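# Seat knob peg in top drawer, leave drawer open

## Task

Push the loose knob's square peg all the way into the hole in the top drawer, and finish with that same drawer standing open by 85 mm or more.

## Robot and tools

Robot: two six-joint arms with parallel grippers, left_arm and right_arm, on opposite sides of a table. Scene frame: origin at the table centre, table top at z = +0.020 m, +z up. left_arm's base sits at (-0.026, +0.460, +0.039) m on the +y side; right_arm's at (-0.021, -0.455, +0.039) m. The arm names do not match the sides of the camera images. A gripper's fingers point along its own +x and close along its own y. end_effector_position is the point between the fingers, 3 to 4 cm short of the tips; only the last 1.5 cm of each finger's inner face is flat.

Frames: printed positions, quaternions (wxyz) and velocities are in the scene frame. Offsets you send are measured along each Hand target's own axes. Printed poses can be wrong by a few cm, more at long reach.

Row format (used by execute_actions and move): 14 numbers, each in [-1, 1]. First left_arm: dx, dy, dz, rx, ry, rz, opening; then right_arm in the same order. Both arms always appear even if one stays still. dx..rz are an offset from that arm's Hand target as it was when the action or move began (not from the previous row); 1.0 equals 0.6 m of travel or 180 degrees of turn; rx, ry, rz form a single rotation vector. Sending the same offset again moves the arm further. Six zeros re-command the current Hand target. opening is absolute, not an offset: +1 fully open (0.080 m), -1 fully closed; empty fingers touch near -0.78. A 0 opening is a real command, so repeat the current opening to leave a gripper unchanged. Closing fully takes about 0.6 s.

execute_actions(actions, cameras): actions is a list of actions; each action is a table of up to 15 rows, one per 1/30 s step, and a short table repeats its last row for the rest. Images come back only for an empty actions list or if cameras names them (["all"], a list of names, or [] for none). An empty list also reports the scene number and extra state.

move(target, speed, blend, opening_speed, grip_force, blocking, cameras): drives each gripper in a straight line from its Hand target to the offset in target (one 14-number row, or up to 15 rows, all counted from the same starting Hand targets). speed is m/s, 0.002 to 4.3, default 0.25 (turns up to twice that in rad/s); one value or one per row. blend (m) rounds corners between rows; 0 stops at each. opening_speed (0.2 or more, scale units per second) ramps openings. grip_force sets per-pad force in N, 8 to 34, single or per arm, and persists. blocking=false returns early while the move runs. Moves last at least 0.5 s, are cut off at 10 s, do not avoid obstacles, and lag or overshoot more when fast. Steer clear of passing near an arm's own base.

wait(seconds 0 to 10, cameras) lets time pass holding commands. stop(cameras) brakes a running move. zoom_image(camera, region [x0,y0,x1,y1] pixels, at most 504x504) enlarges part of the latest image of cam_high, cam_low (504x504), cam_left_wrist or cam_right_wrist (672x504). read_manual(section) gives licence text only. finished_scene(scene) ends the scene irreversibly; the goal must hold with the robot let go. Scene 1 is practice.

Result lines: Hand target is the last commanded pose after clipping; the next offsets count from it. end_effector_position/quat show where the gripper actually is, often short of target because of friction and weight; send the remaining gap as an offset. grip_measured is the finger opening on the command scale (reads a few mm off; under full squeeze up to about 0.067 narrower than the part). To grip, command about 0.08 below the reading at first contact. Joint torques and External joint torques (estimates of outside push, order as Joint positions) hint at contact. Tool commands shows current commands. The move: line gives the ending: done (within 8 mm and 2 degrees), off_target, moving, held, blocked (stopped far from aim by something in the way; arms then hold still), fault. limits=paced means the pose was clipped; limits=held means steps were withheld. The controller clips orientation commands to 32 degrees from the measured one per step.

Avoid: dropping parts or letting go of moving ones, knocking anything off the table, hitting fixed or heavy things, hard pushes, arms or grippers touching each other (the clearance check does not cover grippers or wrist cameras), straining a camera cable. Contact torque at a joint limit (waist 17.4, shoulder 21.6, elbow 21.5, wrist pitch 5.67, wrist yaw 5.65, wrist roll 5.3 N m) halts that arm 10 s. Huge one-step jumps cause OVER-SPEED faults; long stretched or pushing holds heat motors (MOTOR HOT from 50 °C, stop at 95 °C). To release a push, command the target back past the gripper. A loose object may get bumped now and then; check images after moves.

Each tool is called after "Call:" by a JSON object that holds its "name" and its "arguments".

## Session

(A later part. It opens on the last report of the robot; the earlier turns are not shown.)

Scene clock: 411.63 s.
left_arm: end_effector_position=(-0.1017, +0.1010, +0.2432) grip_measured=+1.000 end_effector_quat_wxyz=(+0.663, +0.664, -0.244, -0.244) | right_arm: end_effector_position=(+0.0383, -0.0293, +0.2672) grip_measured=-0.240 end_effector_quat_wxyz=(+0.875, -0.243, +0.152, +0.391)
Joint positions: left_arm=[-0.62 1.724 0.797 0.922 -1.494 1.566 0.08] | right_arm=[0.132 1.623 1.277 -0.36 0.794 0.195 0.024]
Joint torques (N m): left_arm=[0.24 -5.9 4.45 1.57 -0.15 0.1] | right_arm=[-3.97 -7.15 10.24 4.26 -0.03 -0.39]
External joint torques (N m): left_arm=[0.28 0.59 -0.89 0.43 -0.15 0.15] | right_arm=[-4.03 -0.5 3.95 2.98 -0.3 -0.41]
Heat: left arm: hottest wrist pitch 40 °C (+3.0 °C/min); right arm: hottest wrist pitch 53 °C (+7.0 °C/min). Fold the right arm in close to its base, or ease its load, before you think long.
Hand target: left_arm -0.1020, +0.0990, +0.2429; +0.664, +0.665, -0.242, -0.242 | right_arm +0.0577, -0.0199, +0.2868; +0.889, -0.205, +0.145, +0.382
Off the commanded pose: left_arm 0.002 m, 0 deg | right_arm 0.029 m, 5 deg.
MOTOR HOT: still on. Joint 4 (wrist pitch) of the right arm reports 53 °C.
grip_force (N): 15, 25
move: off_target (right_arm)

Call:
{"name": "execute_actions", "arguments": {"actions": [], "cameras": ["cam_left_wrist", "cam_right_wrist"]}}

Call:
{"name": "zoom_image", "arguments": {"camera": "cam_left_wrist", "region": [322, 236, 364, 278]}}

Call:
{"name": "zoom_image", "arguments": {"camera": "cam_right_wrist", "region": [282, 310, 442, 470]}}

Scene clock: 411.90 s.
left_arm: end_effector_position=(-0.1017, +0.1010, +0.2432) grip_measured=+1.000 end_effector_quat_wxyz=(+0.663, +0.664, -0.244, -0.244) | right_arm: end_effector_position=(+0.0382, -0.0293, +0.2670) grip_measured=-0.240 end_effector_quat_wxyz=(+0.875, -0.243, +0.152, +0.391)
Joint positions: left_arm=[-0.62 1.724 0.797 0.922 -1.494 1.566 0.08] | right_arm=[0.132 1.623 1.277 -0.36 0.793 0.195 0.024]
Joint velocities: within noise
Joint torques (N m): left_arm=[0.25 -5.89 4.46 1.57 -0.15 0.1] | right_arm=[-3.93 -7.39 9.87 4.19 0 -0.4]
External joint torques (N m): left_arm=[0.25 0.54 -0.83 0.43 -0.15 0.15] | right_arm=[-3.93 -0.71 3.58 2.92 -0.29 -0.41]
Motor temperatures (°C): left_arm=[29 39 39 40 31 33] | right_arm=[30 40 47 54 32 31]
Heat: left arm: hottest wrist pitch 40 °C (+3.0 °C/min); right arm: hottest wrist pitch 54 °C (+8.0 °C/min). Fold the right arm in close to its base, or ease its load, before you think long.
Hand target: left_arm -0.1020, +0.0990, +0.2429; +0.664, +0.665, -0.242, -0.242 | right_arm +0.0577, -0.0200, +0.2866; +0.889, -0.206, +0.145, +0.382
Tool commands: left_gripper/opening=+1.0 right_gripper/opening=-0.25
Off the commanded pose: left_arm 0.002 m, 0 deg | right_arm 0.029 m, 5 deg.
MOTOR HOT: still on. Joint 4 (wrist pitch) of the right arm reports 54 °C.
grip_force (N): 15, 25
Images, in order (width x height): cam_left_wrist 672x504, cam_right_wrist 672x504.

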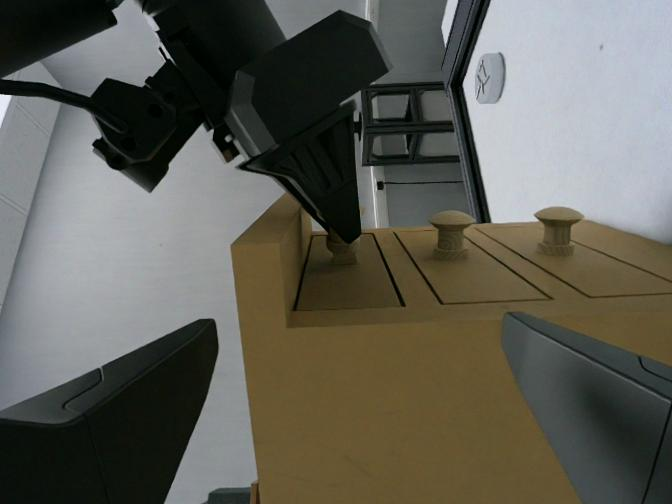

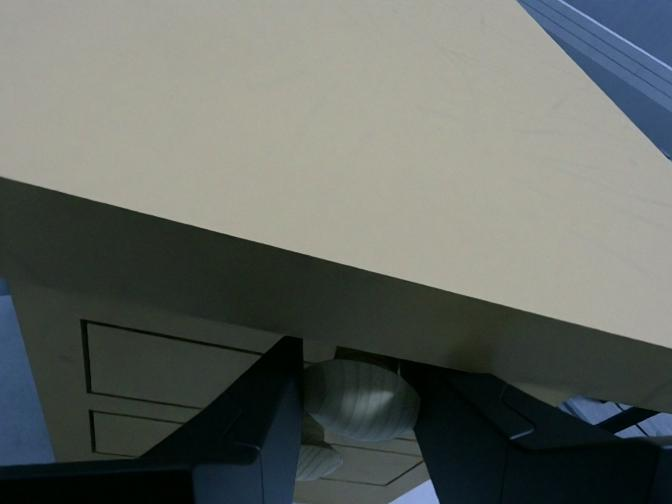

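Scaled by 12.000 from the camera's 672x504 image, which has a finer 960x720 frame.

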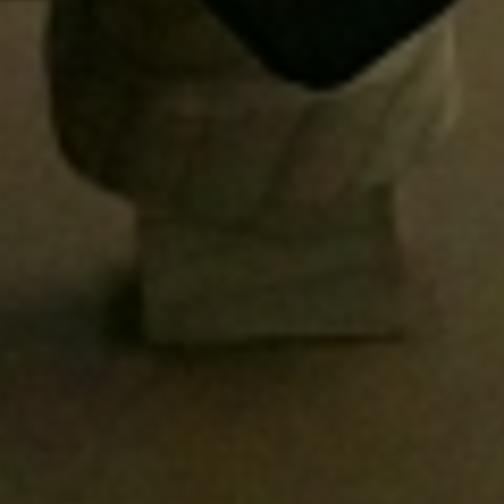

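Scaled by 3.150 from the camera's 672x504 image, which has a finer 960x720 frame.

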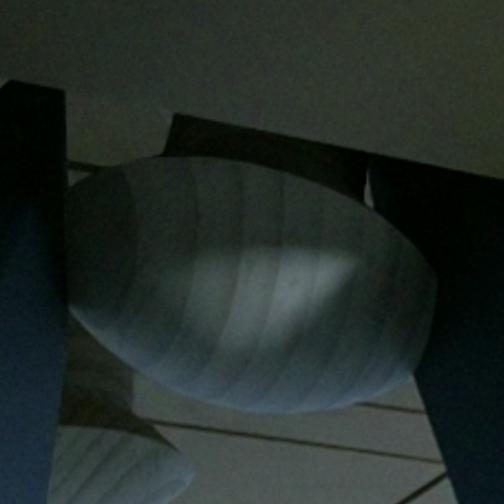

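Call:
{"name": "move", "arguments": {"target": [0,0,0,0,0,0,1,0.0031,0.0050,-0.0065,0,0,0,-0.25], "speed": 0.04}}

Scene clock: 413.23 s.
left_arm: end_effector_position=(-0.1017, +0.1010, +0.2432) grip_measured=+1.000 end_effector_quat_wxyz=(+0.663, +0.664, -0.244, -0.244) | right_arm: end_effector_position=(+0.0381, -0.0291, +0.2665) grip_measured=-0.240 end_effector_quat_wxyz=(+0.875, -0.239, +0.150, +0.392)
Joint positions: left_arm=[-0.62 1.724 0.797 0.922 -1.494 1.566 0.08] | right_arm=[0.132 1.62 1.267 -0.344 0.792 0.194 0.024]
Joint torques (N m): left_arm=[0.24 -5.89 4.45 1.57 -0.16 0.1] | right_arm=[-3.83 -5.81 9.82 4.26 0.11 -0.25]
External joint torques (N m): left_arm=[0.25 0.65 -0.94 0.41 -0.16 0.16] | right_arm=[-3.79 0.9 3.47 2.96 -0.17 -0.27]
Motor temperatures (°C): left_arm=[29 39 39 40 31 33] | right_arm=[30 40 48 55 32 31]
Heat: left arm: hottest wrist pitch 40 °C (+3.0 °C/min); right arm: hottest wrist pitch 55 °C (+9.1 °C/min). Fold the right arm in close to its base, or ease its load, before you think long.
Hand target: left_arm -0.1020, +0.0990, +0.2429; +0.664, +0.665, -0.242, -0.242 | right_arm +0.0563, -0.0188, +0.2819; +0.889, -0.205, +0.145, +0.382
Off the commanded pose: left_arm 0.002 m, 0 deg | right_arm 0.026 m, 4 deg.
MOTOR HOT: still on. Joint 4 (wrist pitch) of the right arm reports 55 °C.
grip_force (N): 15, 25
move: off_target (right_arm)

Call:
{"name": "move", "arguments": {"target": [0,0,0,0,0,0,1,0.00715,0.00268,-0.00728,0,0,0,-0.25], "speed": 0.05, "cameras": ["cam_left_wrist"]}}

Call:
{"name": "zoom_image", "arguments": {"camera": "cam_left_wrist", "region": [322, 236, 364, 278]}}

Scene clock: 414.73 s.
left_arm: end_effector_position=(-0.1017, +0.1010, +0.2432) grip_measured=+1.000 end_effector_quat_wxyz=(+0.663, +0.664, -0.244, -0.244) | right_arm: end_effector_position=(+0.0387, -0.0285, +0.2653) grip_measured=-0.240 end_effector_quat_wxyz=(+0.878, -0.234, +0.147, +0.391)
Joint positions: left_arm=[-0.62 1.724 0.797 0.922 -1.494 1.566 0.08] | right_arm=[0.132 1.62 1.254 -0.318 0.798 0.193 0.024]
Joint torques (N m): left_arm=[0.24 -5.9 4.45 1.57 -0.16 0.1] | right_arm=[-3.95 -4.71 9.67 4.3 -0.26 -0.33]
External joint torques (N m): left_arm=[0.3 0.65 -0.92 0.41 -0.15 0.15] | right_arm=[-3.94 1.99 3.32 2.99 -0.54 -0.35]
Motor temperatures (°C): left_arm=[29 39 39 40 31 33] | right_arm=[30 40 48 56 31 31]
Heat: left arm: hottest wrist pitch 40 °C (+2.0 °C/min); right arm: hottest wrist pitch 56 °C (+10.0 °C/min). Heating fast: the right arm's wrist pitch motor: a push or a pull is the cause, and it goes on while you think. Ease it with your next call, before anything else.
Hand target: left_arm -0.1020, +0.0990, +0.2429; +0.664, +0.665, -0.242, -0.242 | right_arm +0.0575, -0.0172, +0.2758; +0.889, -0.205, +0.145, +0.382
Off the commanded pose: left_arm 0.002 m, 0 deg | right_arm 0.024 m, 4 deg.
MOTOR HOT: still on. Joint 4 (wrist pitch) of the right arm reports 56 °C.
grip_force (N): 15, 25
move: off_target (right_arm)
Images, in order (width x height): cam_left_wrist 672x504.

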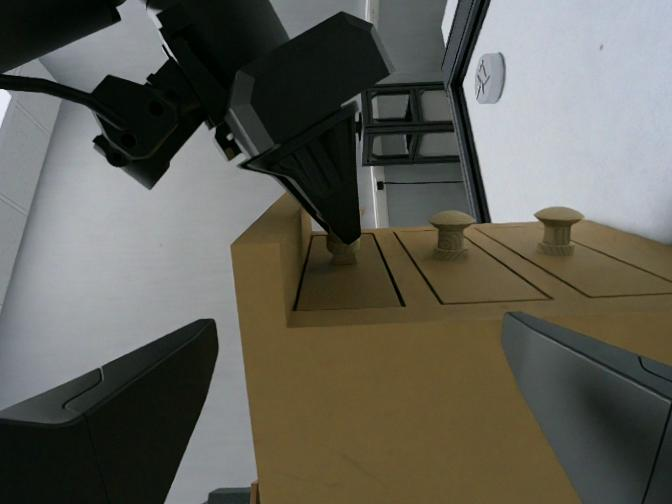

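Scaled by 12.000 from the camera's 672x504 image, which has a finer 960x720 frame.

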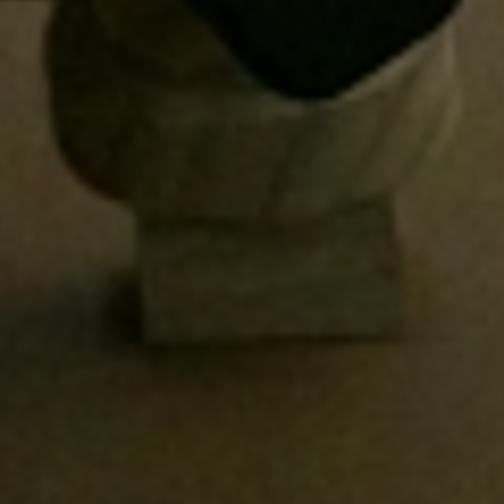

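Call:
{"name": "move", "arguments": {"target": [0,0,0,0,0,0,1,0.00715,0.00268,-0.00728,0,0,0,-0.25], "speed": 0.05, "cameras": ["cam_left_wrist"]}}

Call:
{"name": "zoom_image", "arguments": {"camera": "cam_left_wrist", "region": [322, 236, 364, 278]}}

Scene clock: 415.87 s.
left_arm: end_effector_position=(-0.1017, +0.1010, +0.2432) grip_measured=+1.000 end_effector_quat_wxyz=(+0.663, +0.664, -0.244, -0.244) | right_arm: end_effector_position=(+0.0391, -0.0279, +0.2645) grip_measured=-0.240 end_effector_quat_wxyz=(+0.880, -0.229, +0.143, +0.391)
Joint positions: left_arm=[-0.62 1.724 0.797 0.922 -1.494 1.566 0.08] | right_arm=[0.132 1.619 1.24 -0.291 0.803 0.189 0.024]
Joint torques (N m): left_arm=[0.23 -5.9 4.47 1.57 -0.16 0.1] | right_arm=[-4.33 -3.75 9.34 4.2 -0.53 -0.35]
External joint torques (N m): left_arm=[0.2 0.57 -0.85 0.43 -0.15 0.15] | right_arm=[-4.34 2.92 3.01 2.9 -0.8 -0.37]
Motor temperatures (°C): left_arm=[29 39 39 40 31 33] | right_arm=[30 40 48 58 31 31]
Heat: left arm: hottest wrist pitch 40 °C (+2.0 °C/min); right arm: hottest wrist pitch 58 °C (+12.0 °C/min). Heating fast: the right arm's wrist pitch motor: a push or a pull is the cause, and it goes on while you think. Ease it with your next call, before anything else.
Hand target: left_arm -0.1020, +0.0990, +0.2429; +0.664, +0.665, -0.242, -0.242 | right_arm +0.0588, -0.0156, +0.2698; +0.889, -0.205, +0.145, +0.382
Off the commanded pose: left_arm 0.002 m, 0 deg | right_arm 0.024 m, 3 deg.
MOTOR HOT: still on. Joint 4 (wrist pitch) of the right arm reports 58 °C.
grip_force (N): 15, 25
move: off_target (right_arm)
Images, in order (width x height): cam_left_wrist 672x504.

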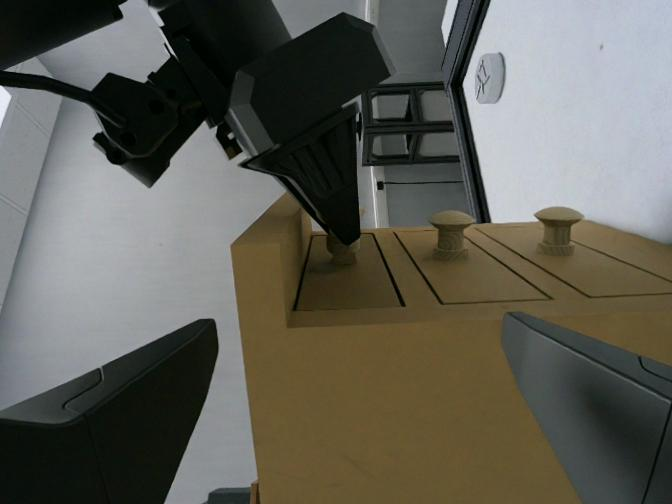

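Scaled by 12.000 from the camera's 672x504 image, which has a finer 960x720 frame.

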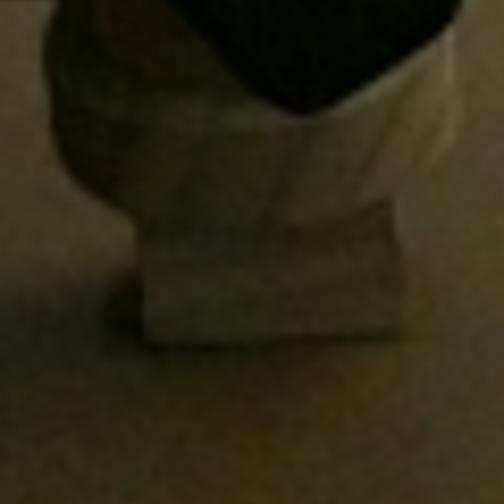

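Call:
{"name": "move", "arguments": {"target": [0,0,0,0,0,0,1,0.0018,0.00974,0.00369,0,0,0,-0.25], "speed": 0.05}}

Scene clock: 416.83 s.
left_arm: end_effector_position=(-0.1017, +0.1010, +0.2432) grip_measured=+1.000 end_effector_quat_wxyz=(+0.663, +0.664, -0.244, -0.244) | right_arm: end_effector_position=(+0.0389, -0.0274, +0.2630) grip_measured=-0.240 end_effector_quat_wxyz=(+0.882, -0.232, +0.141, +0.386)
Joint positions: left_arm=[-0.62 1.724 0.797 0.922 -1.494 1.566 0.08] | right_arm=[0.136 1.627 1.241 -0.289 0.816 0.189 0.024]
Joint torques (N m): left_arm=[0.25 -5.88 4.45 1.57 -0.15 0.1] | right_arm=[-3.99 -2.05 11.58 3.74 -0.82 -0.13]
External joint torques (N m): left_arm=[0.28 0.53 -0.83 0.44 -0.15 0.15] | right_arm=[-3.99 4.7 5.26 2.44 -1.1 -0.15]
Motor temperatures (°C): left_arm=[29 39 39 40 31 33] | right_arm=[30 40 48 59 32 31]
Heat: left arm: hottest wrist pitch 40 °C (+2.0 °C/min); right arm: hottest wrist pitch 59 °C (+13.0 °C/min). Heating fast: the right arm's wrist pitch motor: a push or a pull is the cause, and it goes on while you think. Ease it with your next call, before anything else.
Hand target: left_arm -0.1020, +0.0990, +0.2429; +0.664, +0.665, -0.242, -0.242 | right_arm +0.0553, -0.0102, +0.2697; +0.889, -0.205, +0.145, +0.382
Off the commanded pose: left_arm 0.002 m, 0 deg | right_arm 0.025 m, 3 deg.
MOTOR HOT: still on. Joint 4 (wrist pitch) of the right arm reports 59 °C.
grip_force (N): 15, 25
move: off_target (right_arm)

Call:
{"name": "move", "arguments": {"target": [0,0,0,0,0,0,1,0.0017,-0.01375,-0.0001,0,0,0,-0.25], "speed": 0.05, "cameras": ["cam_left_wrist"]}}

Call:
{"name": "zoom_image", "arguments": {"camera": "cam_left_wrist", "region": [322, 236, 364, 278]}}

Scene clock: 417.70 s.
left_arm: end_effector_position=(-0.1017, +0.1010, +0.2432) grip_measured=+1.000 end_effector_quat_wxyz=(+0.663, +0.664, -0.244, -0.244) | right_arm: end_effector_position=(+0.0410, -0.0278, +0.2644) grip_measured=-0.240 end_effector_quat_wxyz=(+0.881, -0.231, +0.142, +0.388)
Joint positions: left_arm=[-0.62 1.724 0.797 0.922 -1.494 1.566 0.08] | right_arm=[0.128 1.621 1.241 -0.289 0.806 0.183 0.024]
Joint torques (N m): left_arm=[0.24 -5.88 4.45 1.57 -0.16 0.1] | right_arm=[-4.69 -3.9 9.73 4.15 -0.83 -0.34]
External joint torques (N m): left_arm=[0.23 0.61 -0.89 0.43 -0.15 0.15] | right_arm=[-4.7 2.76 3.47 2.86 -1.1 -0.36]
Motor temperatures (°C): left_arm=[29 39 39 40 31 33] | right_arm=[31 40 48 61 32 31]
Heat: left arm: hottest wrist pitch 40 °C (+2.0 °C/min); right arm: hottest wrist pitch 61 °C (+15.1 °C/min). Heating fast: the right arm's wrist pitch motor: a push or a pull is the cause, and it goes on while you think. Ease it with your next call, before anything else.
Hand target: left_arm -0.1020, +0.0990, +0.2429; +0.664, +0.665, -0.242, -0.242 | right_arm +0.0623, -0.0148, +0.2714; +0.889, -0.205, +0.145, +0.382
Off the commanded pose: left_arm 0.002 m, 0 deg | right_arm 0.026 m, 3 deg.
MOTOR HOT: still on. Joint 4 (wrist pitch) of the right arm reports 61 °C.
grip_force (N): 15, 25
move: off_target (right_arm)
Images, in order (width x height): cam_left_wrist 672x504.

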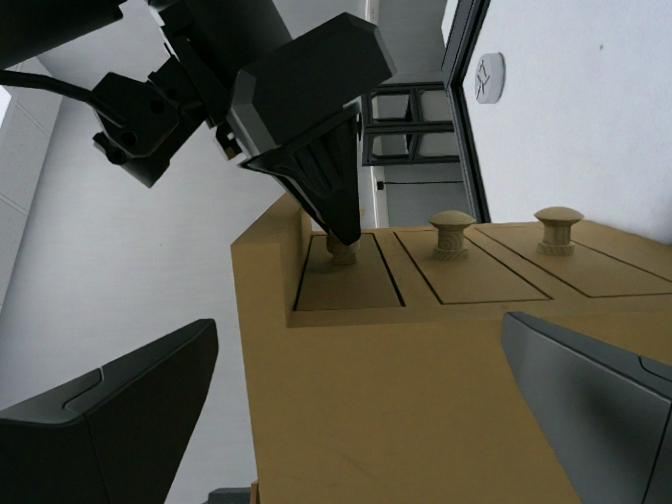

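Scaled by 12.000 from the camera's 672x504 image, which has a finer 960x720 frame.

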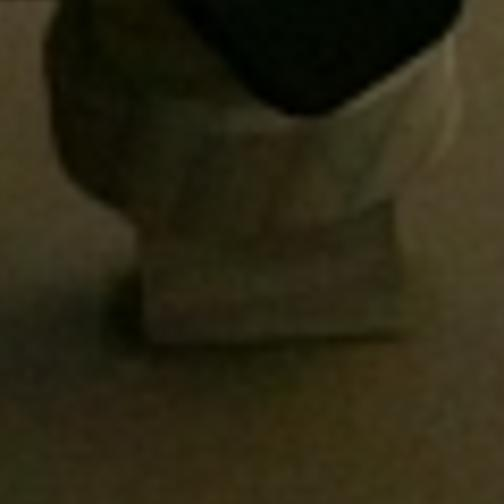

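Call:
{"name": "move", "arguments": {"target": [0,0,0,0,0,0,1,0.0016,-0.0129,-0.003,0,0,0,-0.33], "speed": 0.05, "grip_force": [15, 30]}}

Scene clock: 422.73 s.
left_arm: end_effector_position=(-0.1017, +0.1010, +0.2432) grip_measured=+1.000 end_effector_quat_wxyz=(+0.663, +0.664, -0.244, -0.244) | right_arm: end_effector_position=(+0.0433, -0.0294, +0.2646) grip_measured=-0.263 end_effector_quat_wxyz=(+0.877, -0.229, +0.144, +0.397)
Joint positions: left_arm=[-0.62 1.724 0.797 0.922 -1.494 1.566 0.08] | right_arm=[0.116 1.604 1.224 -0.274 0.777 0.168 0.023]
Joint torques (N m): left_arm=[0.23 -5.89 4.47 1.57 -0.15 0.1] | right_arm=[-5.26 -4.21 8.96 4 -0.38 -0.3]
External joint torques (N m): left_arm=[0.24 0.56 -0.85 0.43 -0.15 0.15] | right_arm=[-5.25 2.41 2.62 2.67 -0.65 -0.32]
Motor temperatures (°C): left_arm=[29 39 39 40 30 33] | right_arm=[31 39 48 69 32 31]
Heat: left arm: hottest wrist pitch 40 °C (+2.0 °C/min); right arm: hottest wrist pitch 69 °C (+23.1 °C/min). Heating fast: the right arm's wrist pitch motor: a push or a pull is the cause, and it goes on while you think. Ease it with your next call, before anything else.
Hand target: left_arm -0.1020, +0.0990, +0.2429; +0.664, +0.665, -0.242, -0.242 | right_arm +0.0683, -0.0199, +0.2714; +0.889, -0.205, +0.145, +0.382
Off the commanded pose: left_arm 0.002 m, 0 deg | right_arm 0.028 m, 4 deg.
MOTOR HOT: still on. Joint 4 (wrist pitch) of the right arm reports 69 °C.
grip_force (N): 15, 30
move: off_target (right_arm)

Call:
{"name": "move", "arguments": {"target": [0,0,0,0,0,0,1, -0.018,-0.0001,-0.0086,0,0,0,-0.33], "speed": 0.06, "cameras": ["cam_left_wrist"]}}

Scene clock: 425.30 s.
left_arm: end_effector_position=(-0.1017, +0.1010, +0.2432) grip_measured=+1.000 end_effector_quat_wxyz=(+0.663, +0.664, -0.244, -0.244) | right_arm: end_effector_position=(+0.0401, -0.0309, +0.2652) grip_measured=-0.263 end_effector_quat_wxyz=(+0.876, -0.224, +0.145, +0.402)
Joint positions: left_arm=[-0.62 1.724 0.797 0.922 -1.494 1.566 0.08] | right_arm=[0.122 1.594 1.213 -0.269 0.772 0.176 0.023]
Joint torques (N m): left_arm=[0.24 -5.88 4.46 1.58 -0.15 0.1] | right_arm=[-3.63 -6.26 7.42 2.66 0.45 0.12]
External joint torques (N m): left_arm=[0.24 0.55 -0.84 0.44 -0.15 0.15] | right_arm=[-3.68 0.23 1.08 1.34 0.19 0.1]
Motor temperatures (°C): left_arm=[29 39 39 40 30 33] | right_arm=[32 39 48 68 32 31]
Heat: left arm: hottest wrist pitch 40 °C (+2.0 °C/min); right arm: hottest wrist pitch 68 °C (+21.2 °C/min). Heating fast: the right arm's wrist pitch motor: a push or a pull is the cause, and it goes on while you think. Ease it with your next call, before anything else.
Hand target: left_arm -0.1020, +0.0990, +0.2429; +0.664, +0.665, -0.242, -0.242 | right_arm +0.0607, -0.0291, +0.2714; +0.889, -0.205, +0.145, +0.382
Off the commanded pose: left_arm 0.002 m, 0 deg | right_arm 0.022 m, 4 deg.
MOTOR HOT: still on. Joint 4 (wrist pitch) of the right arm reports 68 °C.
grip_force (N): 15, 30
move: off_target (right_arm)
Images, in order (width x height): cam_left_wrist 672x504.

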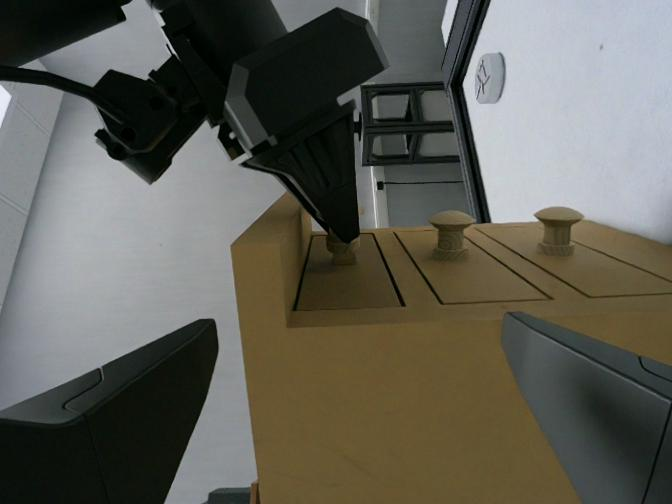

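Call:
{"name": "move", "arguments": {"target": [0,0,0,0,0,0,1, -0.012,-0.0001,-0.0057,0,0,0,-0.33], "speed": 0.06, "cameras": ["cam_left_wrist"]}}

Call:
{"name": "zoom_image", "arguments": {"camera": "cam_left_wrist", "region": [322, 236, 364, 278]}}

Scene clock: 426.20 s.
left_arm: end_effector_position=(-0.1017, +0.1010, +0.2432) grip_measured=+1.000 end_effector_quat_wxyz=(+0.663, +0.664, -0.244, -0.244) | right_arm: end_effector_position=(+0.0371, -0.0316, +0.2655) grip_measured=-0.263 end_effector_quat_wxyz=(+0.876, -0.218, +0.146, +0.405)
Joint positions: left_arm=[-0.62 1.724 0.797 0.922 -1.494 1.566 0.08] | right_arm=[0.129 1.587 1.208 -0.267 0.77 0.187 0.023]
Joint torques (N m): left_arm=[0.24 -5.9 4.47 1.57 -0.15 0.1] | right_arm=[-3.02 -7.94 6.53 1.65 0.92 0.19]
External joint torques (N m): left_arm=[0.24 0.57 -0.85 0.43 -0.15 0.15] | right_arm=[-3.02 -1.44 0.18 0.32 0.67 0.17]
Motor temperatures (°C): left_arm=[29 39 39 40 30 33] | right_arm=[32 39 48 68 32 31]
Heat: left arm: hottest wrist pitch 40 °C (+2.0 °C/min); right arm: hottest wrist pitch 68 °C (+21.3 °C/min). Heating fast: the right arm's wrist pitch motor: a push or a pull is the cause, and it goes on while you think. Ease it with your next call, before anything else.
Hand target: left_arm -0.1020, +0.0990, +0.2429; +0.664, +0.665, -0.242, -0.242 | right_arm +0.0556, -0.0352, +0.2715; +0.889, -0.205, +0.145, +0.382
Off the commanded pose: left_arm 0.002 m, 0 deg | right_arm 0.020 m, 3 deg.
MOTOR HOT: still on. Joint 4 (wrist pitch) of the right arm reports 68 °C.
grip_force (N): 15, 30
move: off_target (right_arm)
Images, in order (width x height): cam_left_wrist 672x504.

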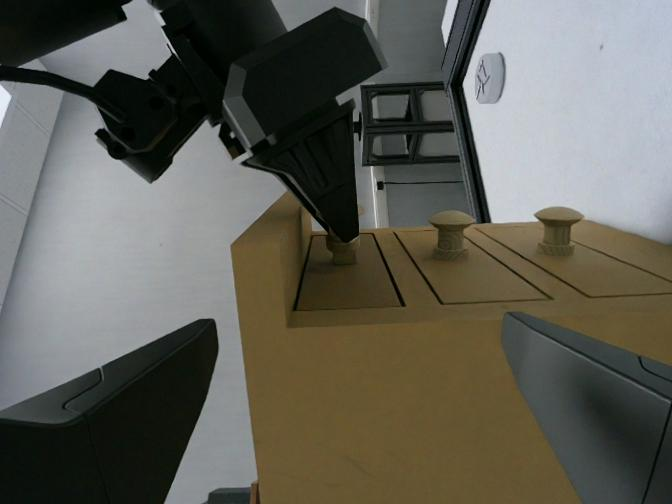

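Scaled by 12.000 from the camera's 672x504 image, which has a finer 960x720 frame.

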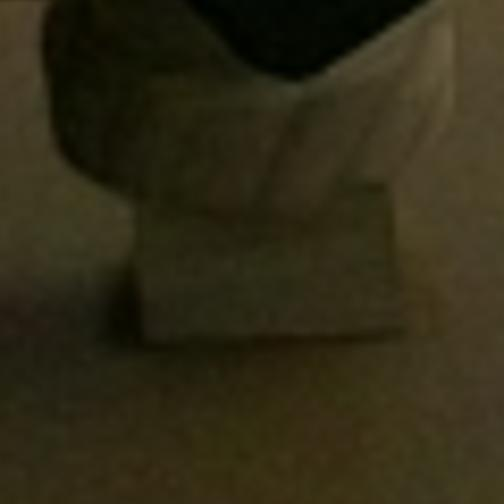

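Call:
{"name": "execute_actions", "arguments": {"actions": [], "cameras": ["cam_left_wrist", "cam_right_wrist"]}}

Call:
{"name": "zoom_image", "arguments": {"camera": "cam_left_wrist", "region": [290, 160, 400, 290]}}

Call:
{"name": "zoom_image", "arguments": {"camera": "cam_right_wrist", "region": [180, 200, 500, 504]}}

Scene clock: 429.80 s.
left_arm: end_effector_position=(-0.1017, +0.1010, +0.2432) grip_measured=+1.000 end_effector_quat_wxyz=(+0.663, +0.664, -0.244, -0.244) | right_arm: end_effector_position=(+0.0371, -0.0316, +0.2655) grip_measured=-0.263 end_effector_quat_wxyz=(+0.876, -0.218, +0.146, +0.405)
Joint positions: left_arm=[-0.62 1.724 0.797 0.922 -1.494 1.566 0.08] | right_arm=[0.129 1.587 1.208 -0.267 0.77 0.187 0.023]
Joint velocities: within noise
Joint torques (N m): left_arm=[0.24 -5.89 4.45 1.57 -0.15 0.09] | right_arm=[-3.08 -7.99 6.41 1.64 0.96 0.2]
External joint torques (N m): left_arm=[0.21 0.62 -0.89 0.42 -0.14 0.15] | right_arm=[-3.08 -1.5 0.03 0.3 0.7 0.18]
Motor temperatures (°C): left_arm=[29 39 39 40 30 33] | right_arm=[32 40 47 66 32 31]
Heat: left arm: hottest wrist pitch 40 °C (+2.0 °C/min); right arm: hottest wrist pitch 66 °C (+19.1 °C/min). Fold the right arm in close to its base, or ease its load, before you think long.
Hand target: left_arm -0.1020, +0.0990, +0.2429; +0.664, +0.665, -0.242, -0.242 | right_arm +0.0556, -0.0352, +0.2715; +0.889, -0.205, +0.145, +0.382
Tool commands: left_gripper/opening=+1.0 right_gripper/opening=-0.33
Off the commanded pose: left_arm 0.002 m, 0 deg | right_arm 0.020 m, 3 deg.
MOTOR HOT: still on. Joint 4 (wrist pitch) of the right arm reports 66 °C.
grip_force (N): 15, 30
Images, in order (width x height): cam_left_wrist 672x504, cam_right_wrist 672x504.

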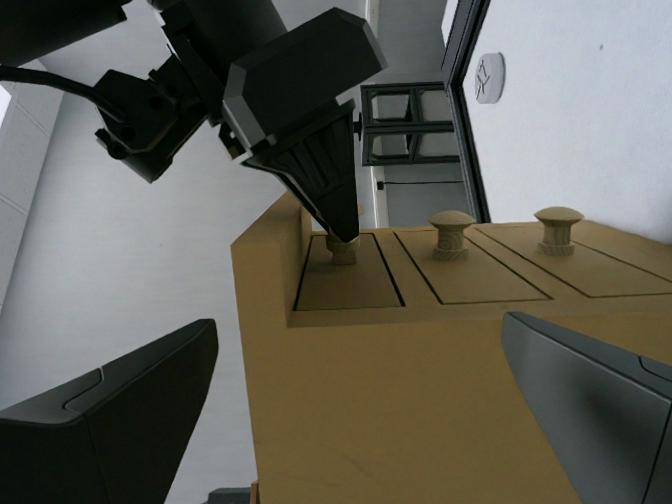

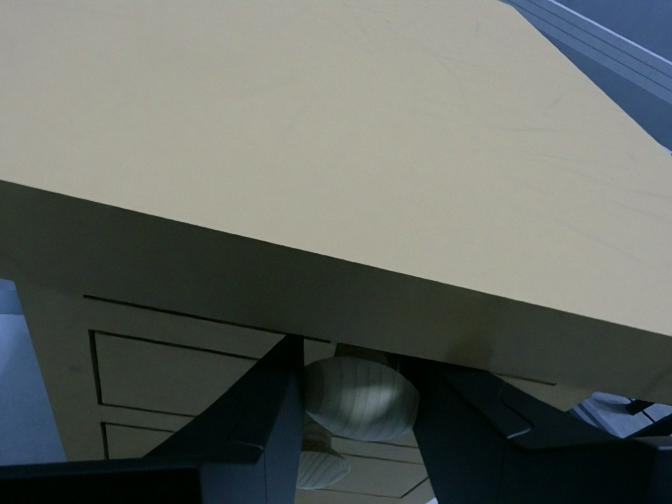

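Scaled by 3.877 from the camera's 672x504 image, which has a finer 960x720 frame.

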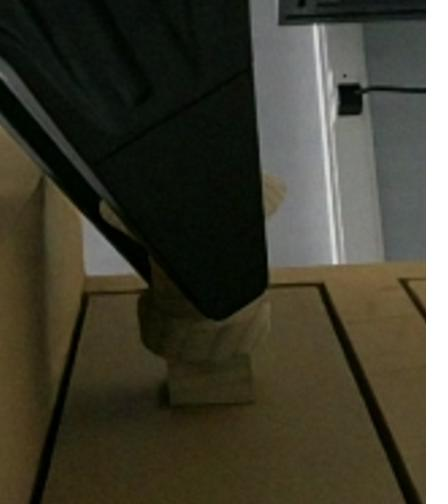

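Scaled by 1.575 from the camera's 672x504 image, which has a finer 960x720 frame.

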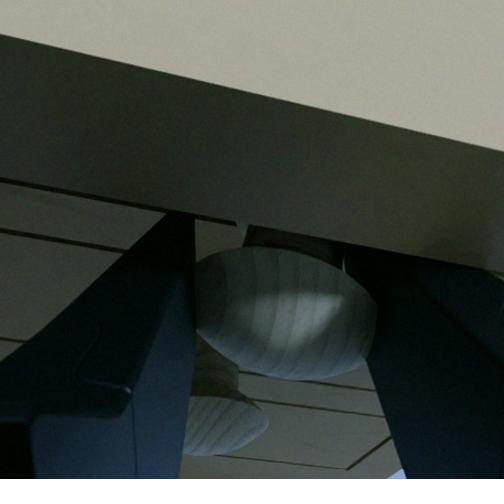

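Call:
{"name": "move", "arguments": {"target": [0,0,0,0,0,0,1, -0.0016,0.0129,0.003,0,0,0,-0.33], "speed": 0.06, "cameras": ["cam_left_wrist"]}}

Call:
{"name": "zoom_image", "arguments": {"camera": "cam_left_wrist", "region": [300, 180, 384, 280]}}

Call:
{"name": "zoom_image", "arguments": {"camera": "cam_left_wrist", "region": [420, 190, 500, 280]}}

Scene clock: 436.33 s.
left_arm: end_effector_position=(-0.1017, +0.1010, +0.2432) grip_measured=+1.000 end_effector_quat_wxyz=(+0.663, +0.664, -0.244, -0.244) | right_arm: end_effector_position=(+0.0348, -0.0318, +0.2653) grip_measured=-0.263 end_effector_quat_wxyz=(+0.877, -0.217, +0.146, +0.402)
Joint positions: left_arm=[-0.62 1.724 0.797 0.922 -1.494 1.566 0.08] | right_arm=[0.138 1.592 1.212 -0.275 0.784 0.201 0.023]
Joint torques (N m): left_arm=[0.24 -5.89 4.45 1.57 -0.15 0.1] | right_arm=[-2.56 -5.48 8.26 1.38 0.99 0.18]
External joint torques (N m): left_arm=[0.23 0.52 -0.83 0.44 -0.14 0.15] | right_arm=[-2.56 0.94 1.99 0.07 0.73 0.17]
Motor temperatures (°C): left_arm=[29 39 39 40 30 33] | right_arm=[32 40 46 63 32 31]
Heat: left arm: hottest wrist pitch 40 °C (+1.0 °C/min); right arm: hottest wrist pitch 63 °C (+17.2 °C/min). Fold the right arm in close to its base, or ease its load, before you think long.
Hand target: left_arm -0.1020, +0.0990, +0.2429; +0.664, +0.665, -0.242, -0.242 | right_arm +0.0494, -0.0302, +0.2714; +0.889, -0.206, +0.145, +0.382
Off the commanded pose: left_arm 0.002 m, 0 deg | right_arm 0.016 m, 3 deg.
MOTOR HOT: still on. Joint 4 (wrist pitch) of the right arm reports 63 °C.
grip_force (N): 15, 30
move: off_target (right_arm)
Images, in order (width x height): cam_left_wrist 672x504.

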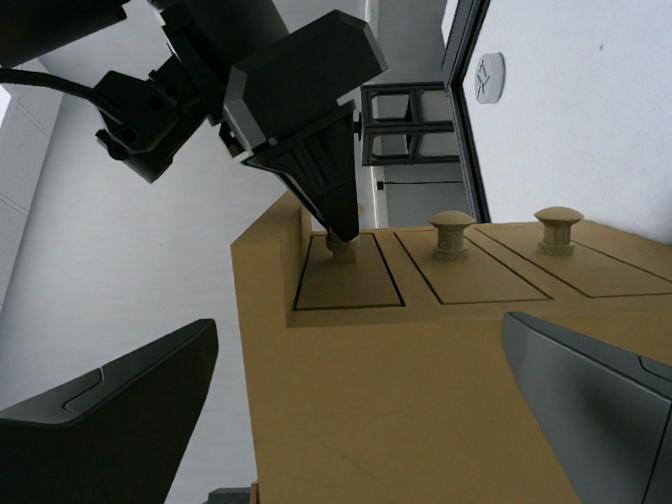

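Scaled by 5.040 from the camera's 672x504 image, which has a finer 960x720 frame.

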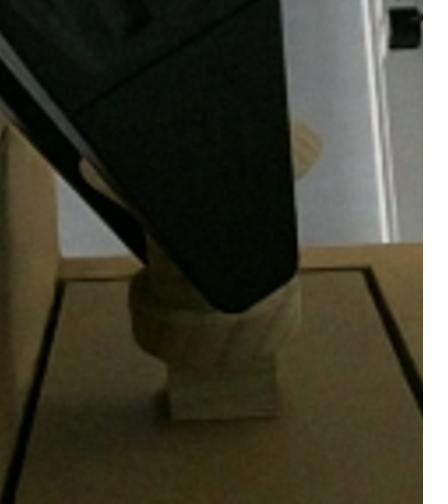

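Scaled by 5.600 from the camera's 672x504 image, which has a finer 960x720 frame.

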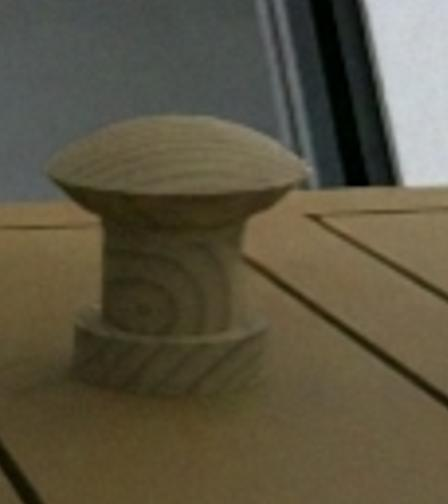

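Call:
{"name": "move", "arguments": {"target": [0,0,0,0,0,0,1, -0.018,-0.0001,-0.0086,0,0,0,-0.33], "speed": 0.06}}

Call:
{"name": "move", "arguments": {"target": [0,0,0,0,0,0,1, 0,0,0,0,0,0,0.05], "speed": 0.06, "opening_speed": 0.7, "cameras": ["cam_left_wrist", "cam_right_wrist"]}}

Scene clock: 437.83 s.
left_arm: end_effector_position=(-0.1017, +0.1010, +0.2432) grip_measured=+1.000 end_effector_quat_wxyz=(+0.663, +0.664, -0.244, -0.244) | right_arm: end_effector_position=(+0.0307, -0.0325, +0.2651) grip_measured=-0.263 end_effector_quat_wxyz=(+0.879, -0.212, +0.148, +0.401)
Joint positions: left_arm=[-0.62 1.724 0.797 0.922 -1.494 1.566 0.08] | right_arm=[0.151 1.592 1.212 -0.281 0.795 0.222 0.023]
Joint torques (N m): left_arm=[0.24 -5.9 4.47 1.57 -0.15 0.1] | right_arm=[-1.59 -9.06 5.83 0.51 1.29 0.19]
External joint torques (N m): left_arm=[0.24 0.6 -0.88 0.42 -0.15 0.15] | right_arm=[-1.62 -2.6 -0.46 -0.78 1.02 0.17]
Motor temperatures (°C): left_arm=[29 39 39 40 30 33] | right_arm=[32 40 46 61 32 31]
Heat: left arm: hottest wrist pitch 40 °C (+1.0 °C/min); right arm: hottest wrist pitch 61 °C (+15.0 °C/min). Fold the right arm in close to its base, or ease its load, before you think long.
Hand target: left_arm -0.1020, +0.0990, +0.2429; +0.664, +0.665, -0.242, -0.242 | right_arm +0.0418, -0.0392, +0.2714; +0.889, -0.205, +0.145, +0.382
Off the commanded pose: left_arm 0.002 m, 0 deg | right_arm 0.014 m, 3 deg.
MOTOR HOT: still on. Joint 4 (wrist pitch) of the right arm reports 61 °C.
grip_force (N): 15, 30
move: off_target (right_arm)

Scene clock: 438.73 s.
left_arm: end_effector_position=(-0.1017, +0.1010, +0.2432) grip_measured=+1.000 end_effector_quat_wxyz=(+0.663, +0.664, -0.244, -0.244) | right_arm: end_effector_position=(+0.0328, -0.0346, +0.2649) grip_measured=+0.047 end_effector_quat_wxyz=(+0.881, -0.214, +0.148, +0.395)
Joint positions: left_arm=[-0.62 1.724 0.797 0.922 -1.494 1.566 0.08] | right_arm=[0.15 1.59 1.21 -0.288 0.806 0.226 0.037]
Joint torques (N m): left_arm=[0.23 -5.89 4.46 1.57 -0.15 0.1] | right_arm=[-1.23 -9.15 5.86 0.85 0.89 0.08]
External joint torques (N m): left_arm=[0.22 0.64 -0.89 0.42 -0.14 0.15] | right_arm=[-1.17 -2.62 -0.49 -0.46 0.6 0.06]
Motor temperatures (°C): left_arm=[29 39 39 40 30 33] | right_arm=[32 40 46 61 32 31]
Heat: left arm: hottest wrist pitch 40 °C (+1.0 °C/min); right arm: hottest wrist pitch 61 °C (+14.1 °C/min). Fold the right arm in close to its base, or ease its load, before you think long.
Hand target: left_arm -0.1020, +0.0990, +0.2429; +0.664, +0.665, -0.242, -0.242 | right_arm +0.0418, -0.0393, +0.2713; +0.889, -0.206, +0.145, +0.382
Off the commanded pose: left_arm 0.002 m, 0 deg | right_arm 0.012 m, 2 deg.
MOTOR HOT: still on. Joint 4 (wrist pitch) of the right arm reports 61 °C.
grip_force (N): 15, 30
move: off_target (right_arm)
Images, in order (width x height): cam_left_wrist 672x504, cam_right_wrist 672x504.

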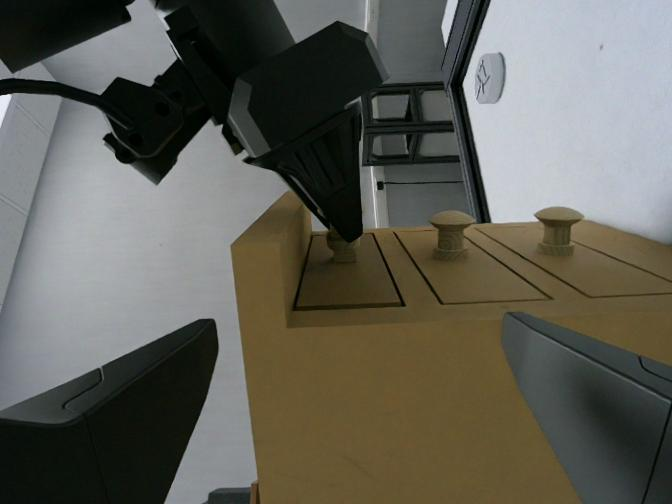

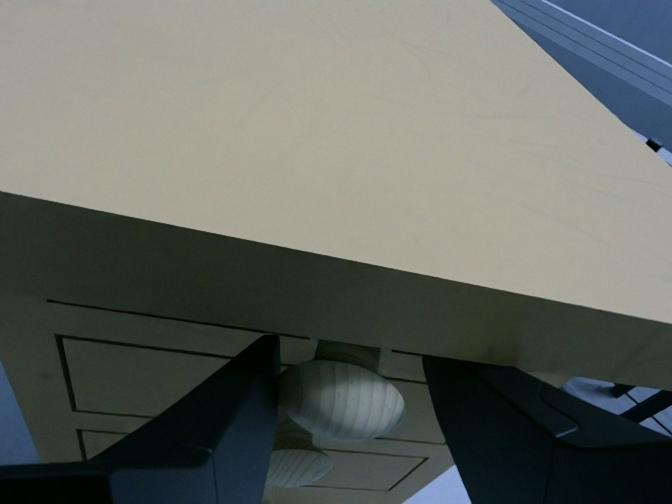

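Call:
{"name": "zoom_image", "arguments": {"camera": "cam_left_wrist", "region": [322, 236, 364, 278]}}

Call:
{"name": "zoom_image", "arguments": {"camera": "cam_left_wrist", "region": [300, 180, 384, 280]}}

Call:
{"name": "zoom_image", "arguments": {"camera": "cam_right_wrist", "region": [240, 320, 440, 470]}}

Scaled by 12.000 from the camera's 672x504 image, which has a finer 960x720 frame.

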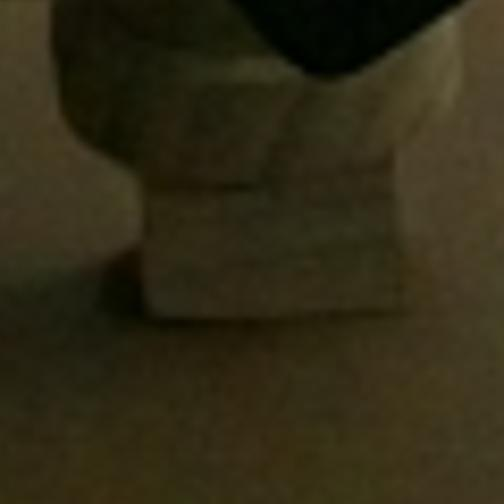

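Scaled by 5.040 from the camera's 672x504 image, which has a finer 960x720 frame.

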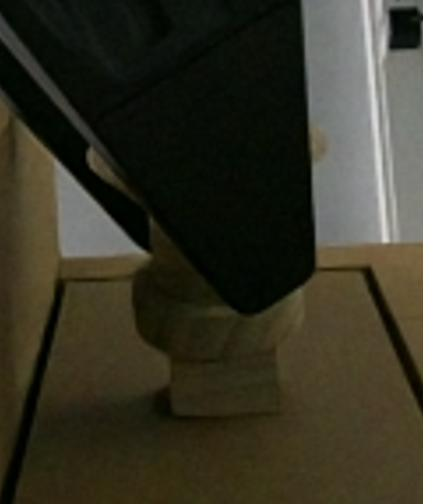

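Scaled by 2.520 from the camera's 672x504 image, which has a finer 960x720 frame.

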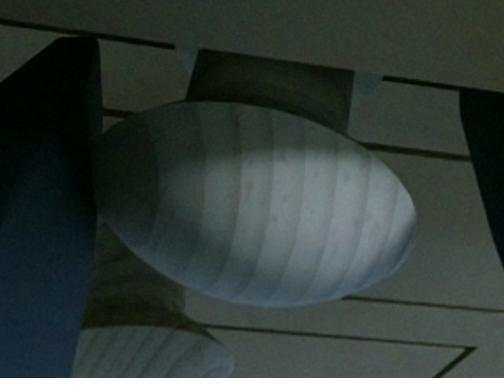

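Call:
{"name": "move", "arguments": {"target": [0,0,0,0,0,0,1, -0.02755,0.00383,-0.01202,0,0,0,0.1], "speed": 0.05, "cameras": ["cam_left_wrist", "cam_right_wrist"]}}

Scene clock: 440.40 s.
left_arm: end_effector_position=(-0.1017, +0.1010, +0.2432) grip_measured=+1.000 end_effector_quat_wxyz=(+0.663, +0.664, -0.244, -0.244) | right_arm: end_effector_position=(+0.0277, -0.0489, +0.2677) grip_measured=+0.098 end_effector_quat_wxyz=(+0.887, -0.211, +0.146, +0.383)
Joint positions: left_arm=[-0.62 1.724 0.797 0.922 -1.494 1.566 0.08] | right_arm=[0.18 1.552 1.184 -0.328 0.855 0.268 0.039]
Joint torques (N m): left_arm=[0.23 -5.89 4.46 1.57 -0.16 0.09] | right_arm=[0.08 -8.08 5.71 0.84 0.46 0.17]
External joint torques (N m): left_arm=[0.23 0.58 -0.84 0.43 -0.15 0.14] | right_arm=[0.08 -1.92 -0.55 -0.41 0.16 0.15]
Motor temperatures (°C): left_arm=[29 39 39 40 30 33] | right_arm=[32 40 46 60 32 31]
Heat: left arm: hottest wrist pitch 40 °C (+1.0 °C/min); right arm: hottest wrist pitch 60 °C (+12.1 °C/min). Fold the right arm in close to its base, or ease its load, before you think long.
Hand target: left_arm -0.1020, +0.0990, +0.2429; +0.664, +0.665, -0.242, -0.242 | right_arm +0.0283, -0.0516, +0.2713; +0.889, -0.206, +0.145, +0.382
Off the commanded pose: left_arm 0.002 m, 0 deg | right_arm 0.004 m, 1 deg.
MOTOR HOT: still on. Joint 4 (wrist pitch) of the right arm reports 60 °C.
grip_force (N): 15, 30
move: done
Images, in order (width x height): cam_left_wrist 672x504, cam_right_wrist 672x504.

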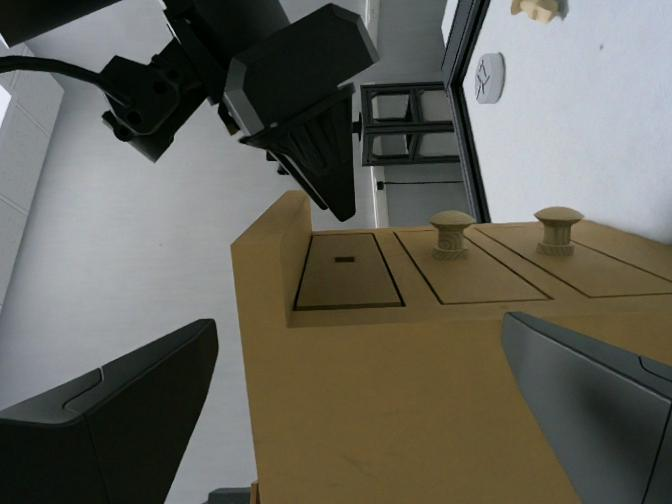

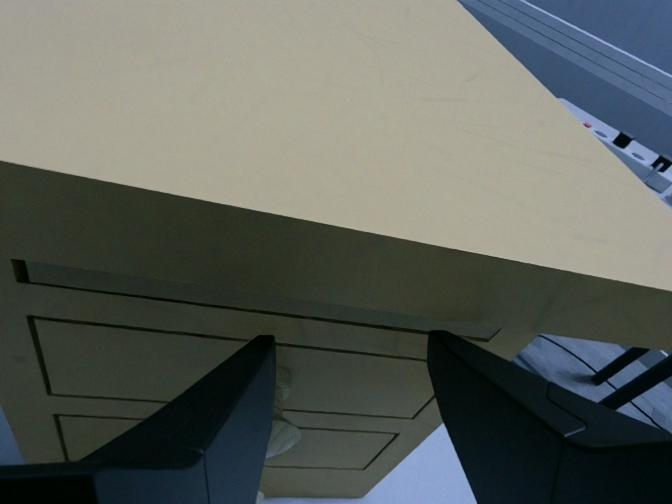

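Call:
{"name": "execute_actions", "arguments": {"actions": []}}

Scene clock: 441.07 s.
left_arm: end_effector_position=(-0.1017, +0.1010, +0.2432) grip_measured=+1.000 end_effector_quat_wxyz=(+0.663, +0.664, -0.244, -0.244) | right_arm: end_effector_position=(+0.0277, -0.0489, +0.2677) grip_measured=+0.098 end_effector_quat_wxyz=(+0.887, -0.211, +0.146, +0.383)
Joint positions: left_arm=[-0.62 1.724 0.797 0.922 -1.494 1.566 0.08] | right_arm=[0.18 1.552 1.184 -0.328 0.855 0.268 0.039]
Joint velocities: within noise
Joint torques (N m): left_arm=[0.25 -5.9 4.46 1.57 -0.16 0.1] | right_arm=[-0.05 -8.22 5.85 0.86 0.5 0.2]
External joint torques (N m): left_arm=[0.25 0.55 -0.85 0.43 -0.15 0.15] | right_arm=[-0.04 -2.1 -0.36 -0.38 0.21 0.19]
Motor temperatures (°C): left_arm=[29 39 39 40 30 33] | right_arm=[32 40 46 59 32 31]
Heat: left arm: hottest wrist pitch 40 °C (+1.0 °C/min); right arm: hottest wrist pitch 59 °C (+11.2 °C/min). Fold the right arm in close to its base, or ease its load, before you think long.
Hand target: left_arm -0.1020, +0.0990, +0.2429; +0.664, +0.665, -0.242, -0.242 | right_arm +0.0283, -0.0515, +0.2713; +0.889, -0.205, +0.145, +0.382
Tool commands: left_gripper/opening=+1.0 right_gripper/opening=+0.1
Off the commanded pose: left_arm 0.002 m, 0 deg | right_arm 0.004 m, 1 deg.
MOTOR HOT: still on. Joint 4 (wrist pitch) of the right arm reports 59 °C.
grip_force (N): 15, 30

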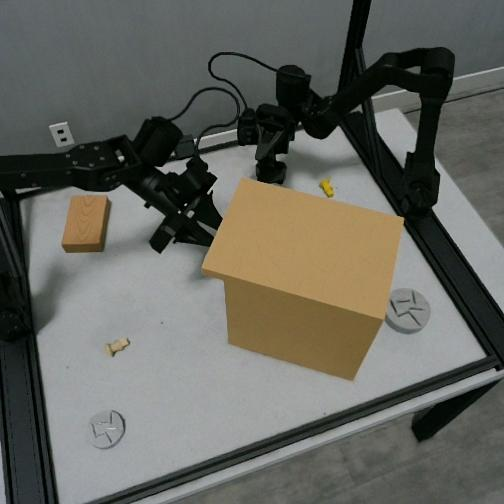

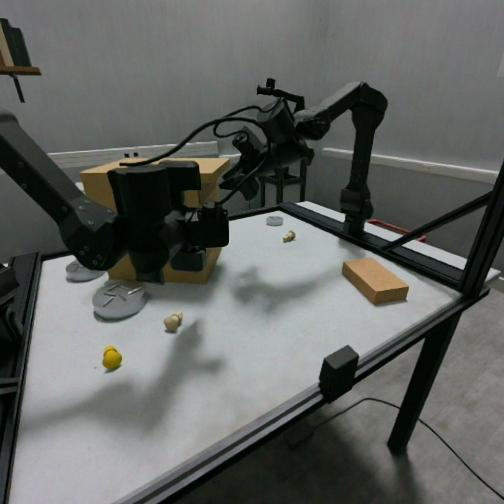

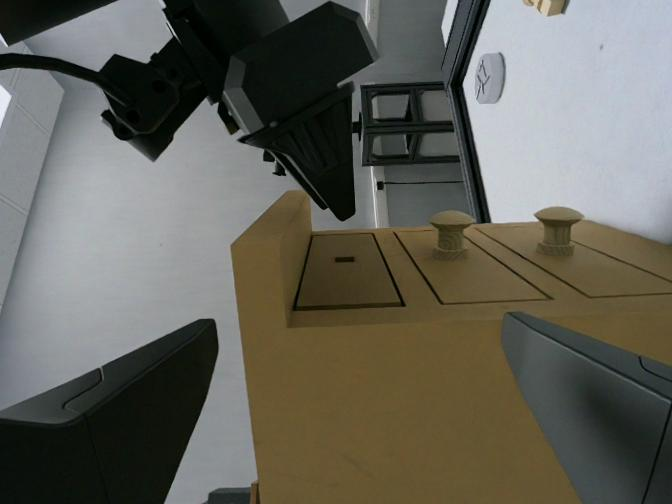

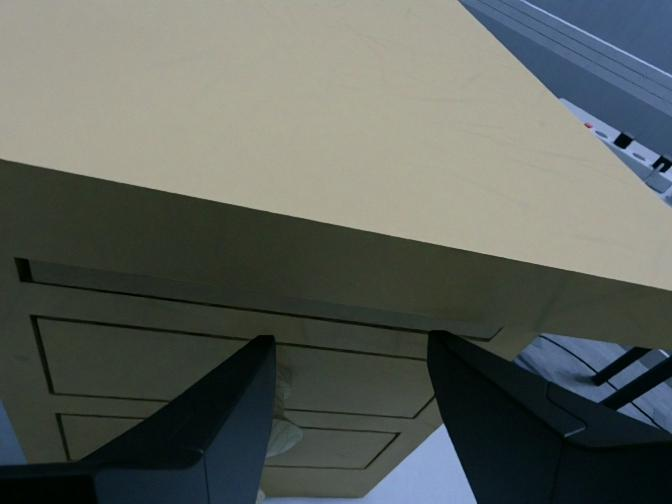

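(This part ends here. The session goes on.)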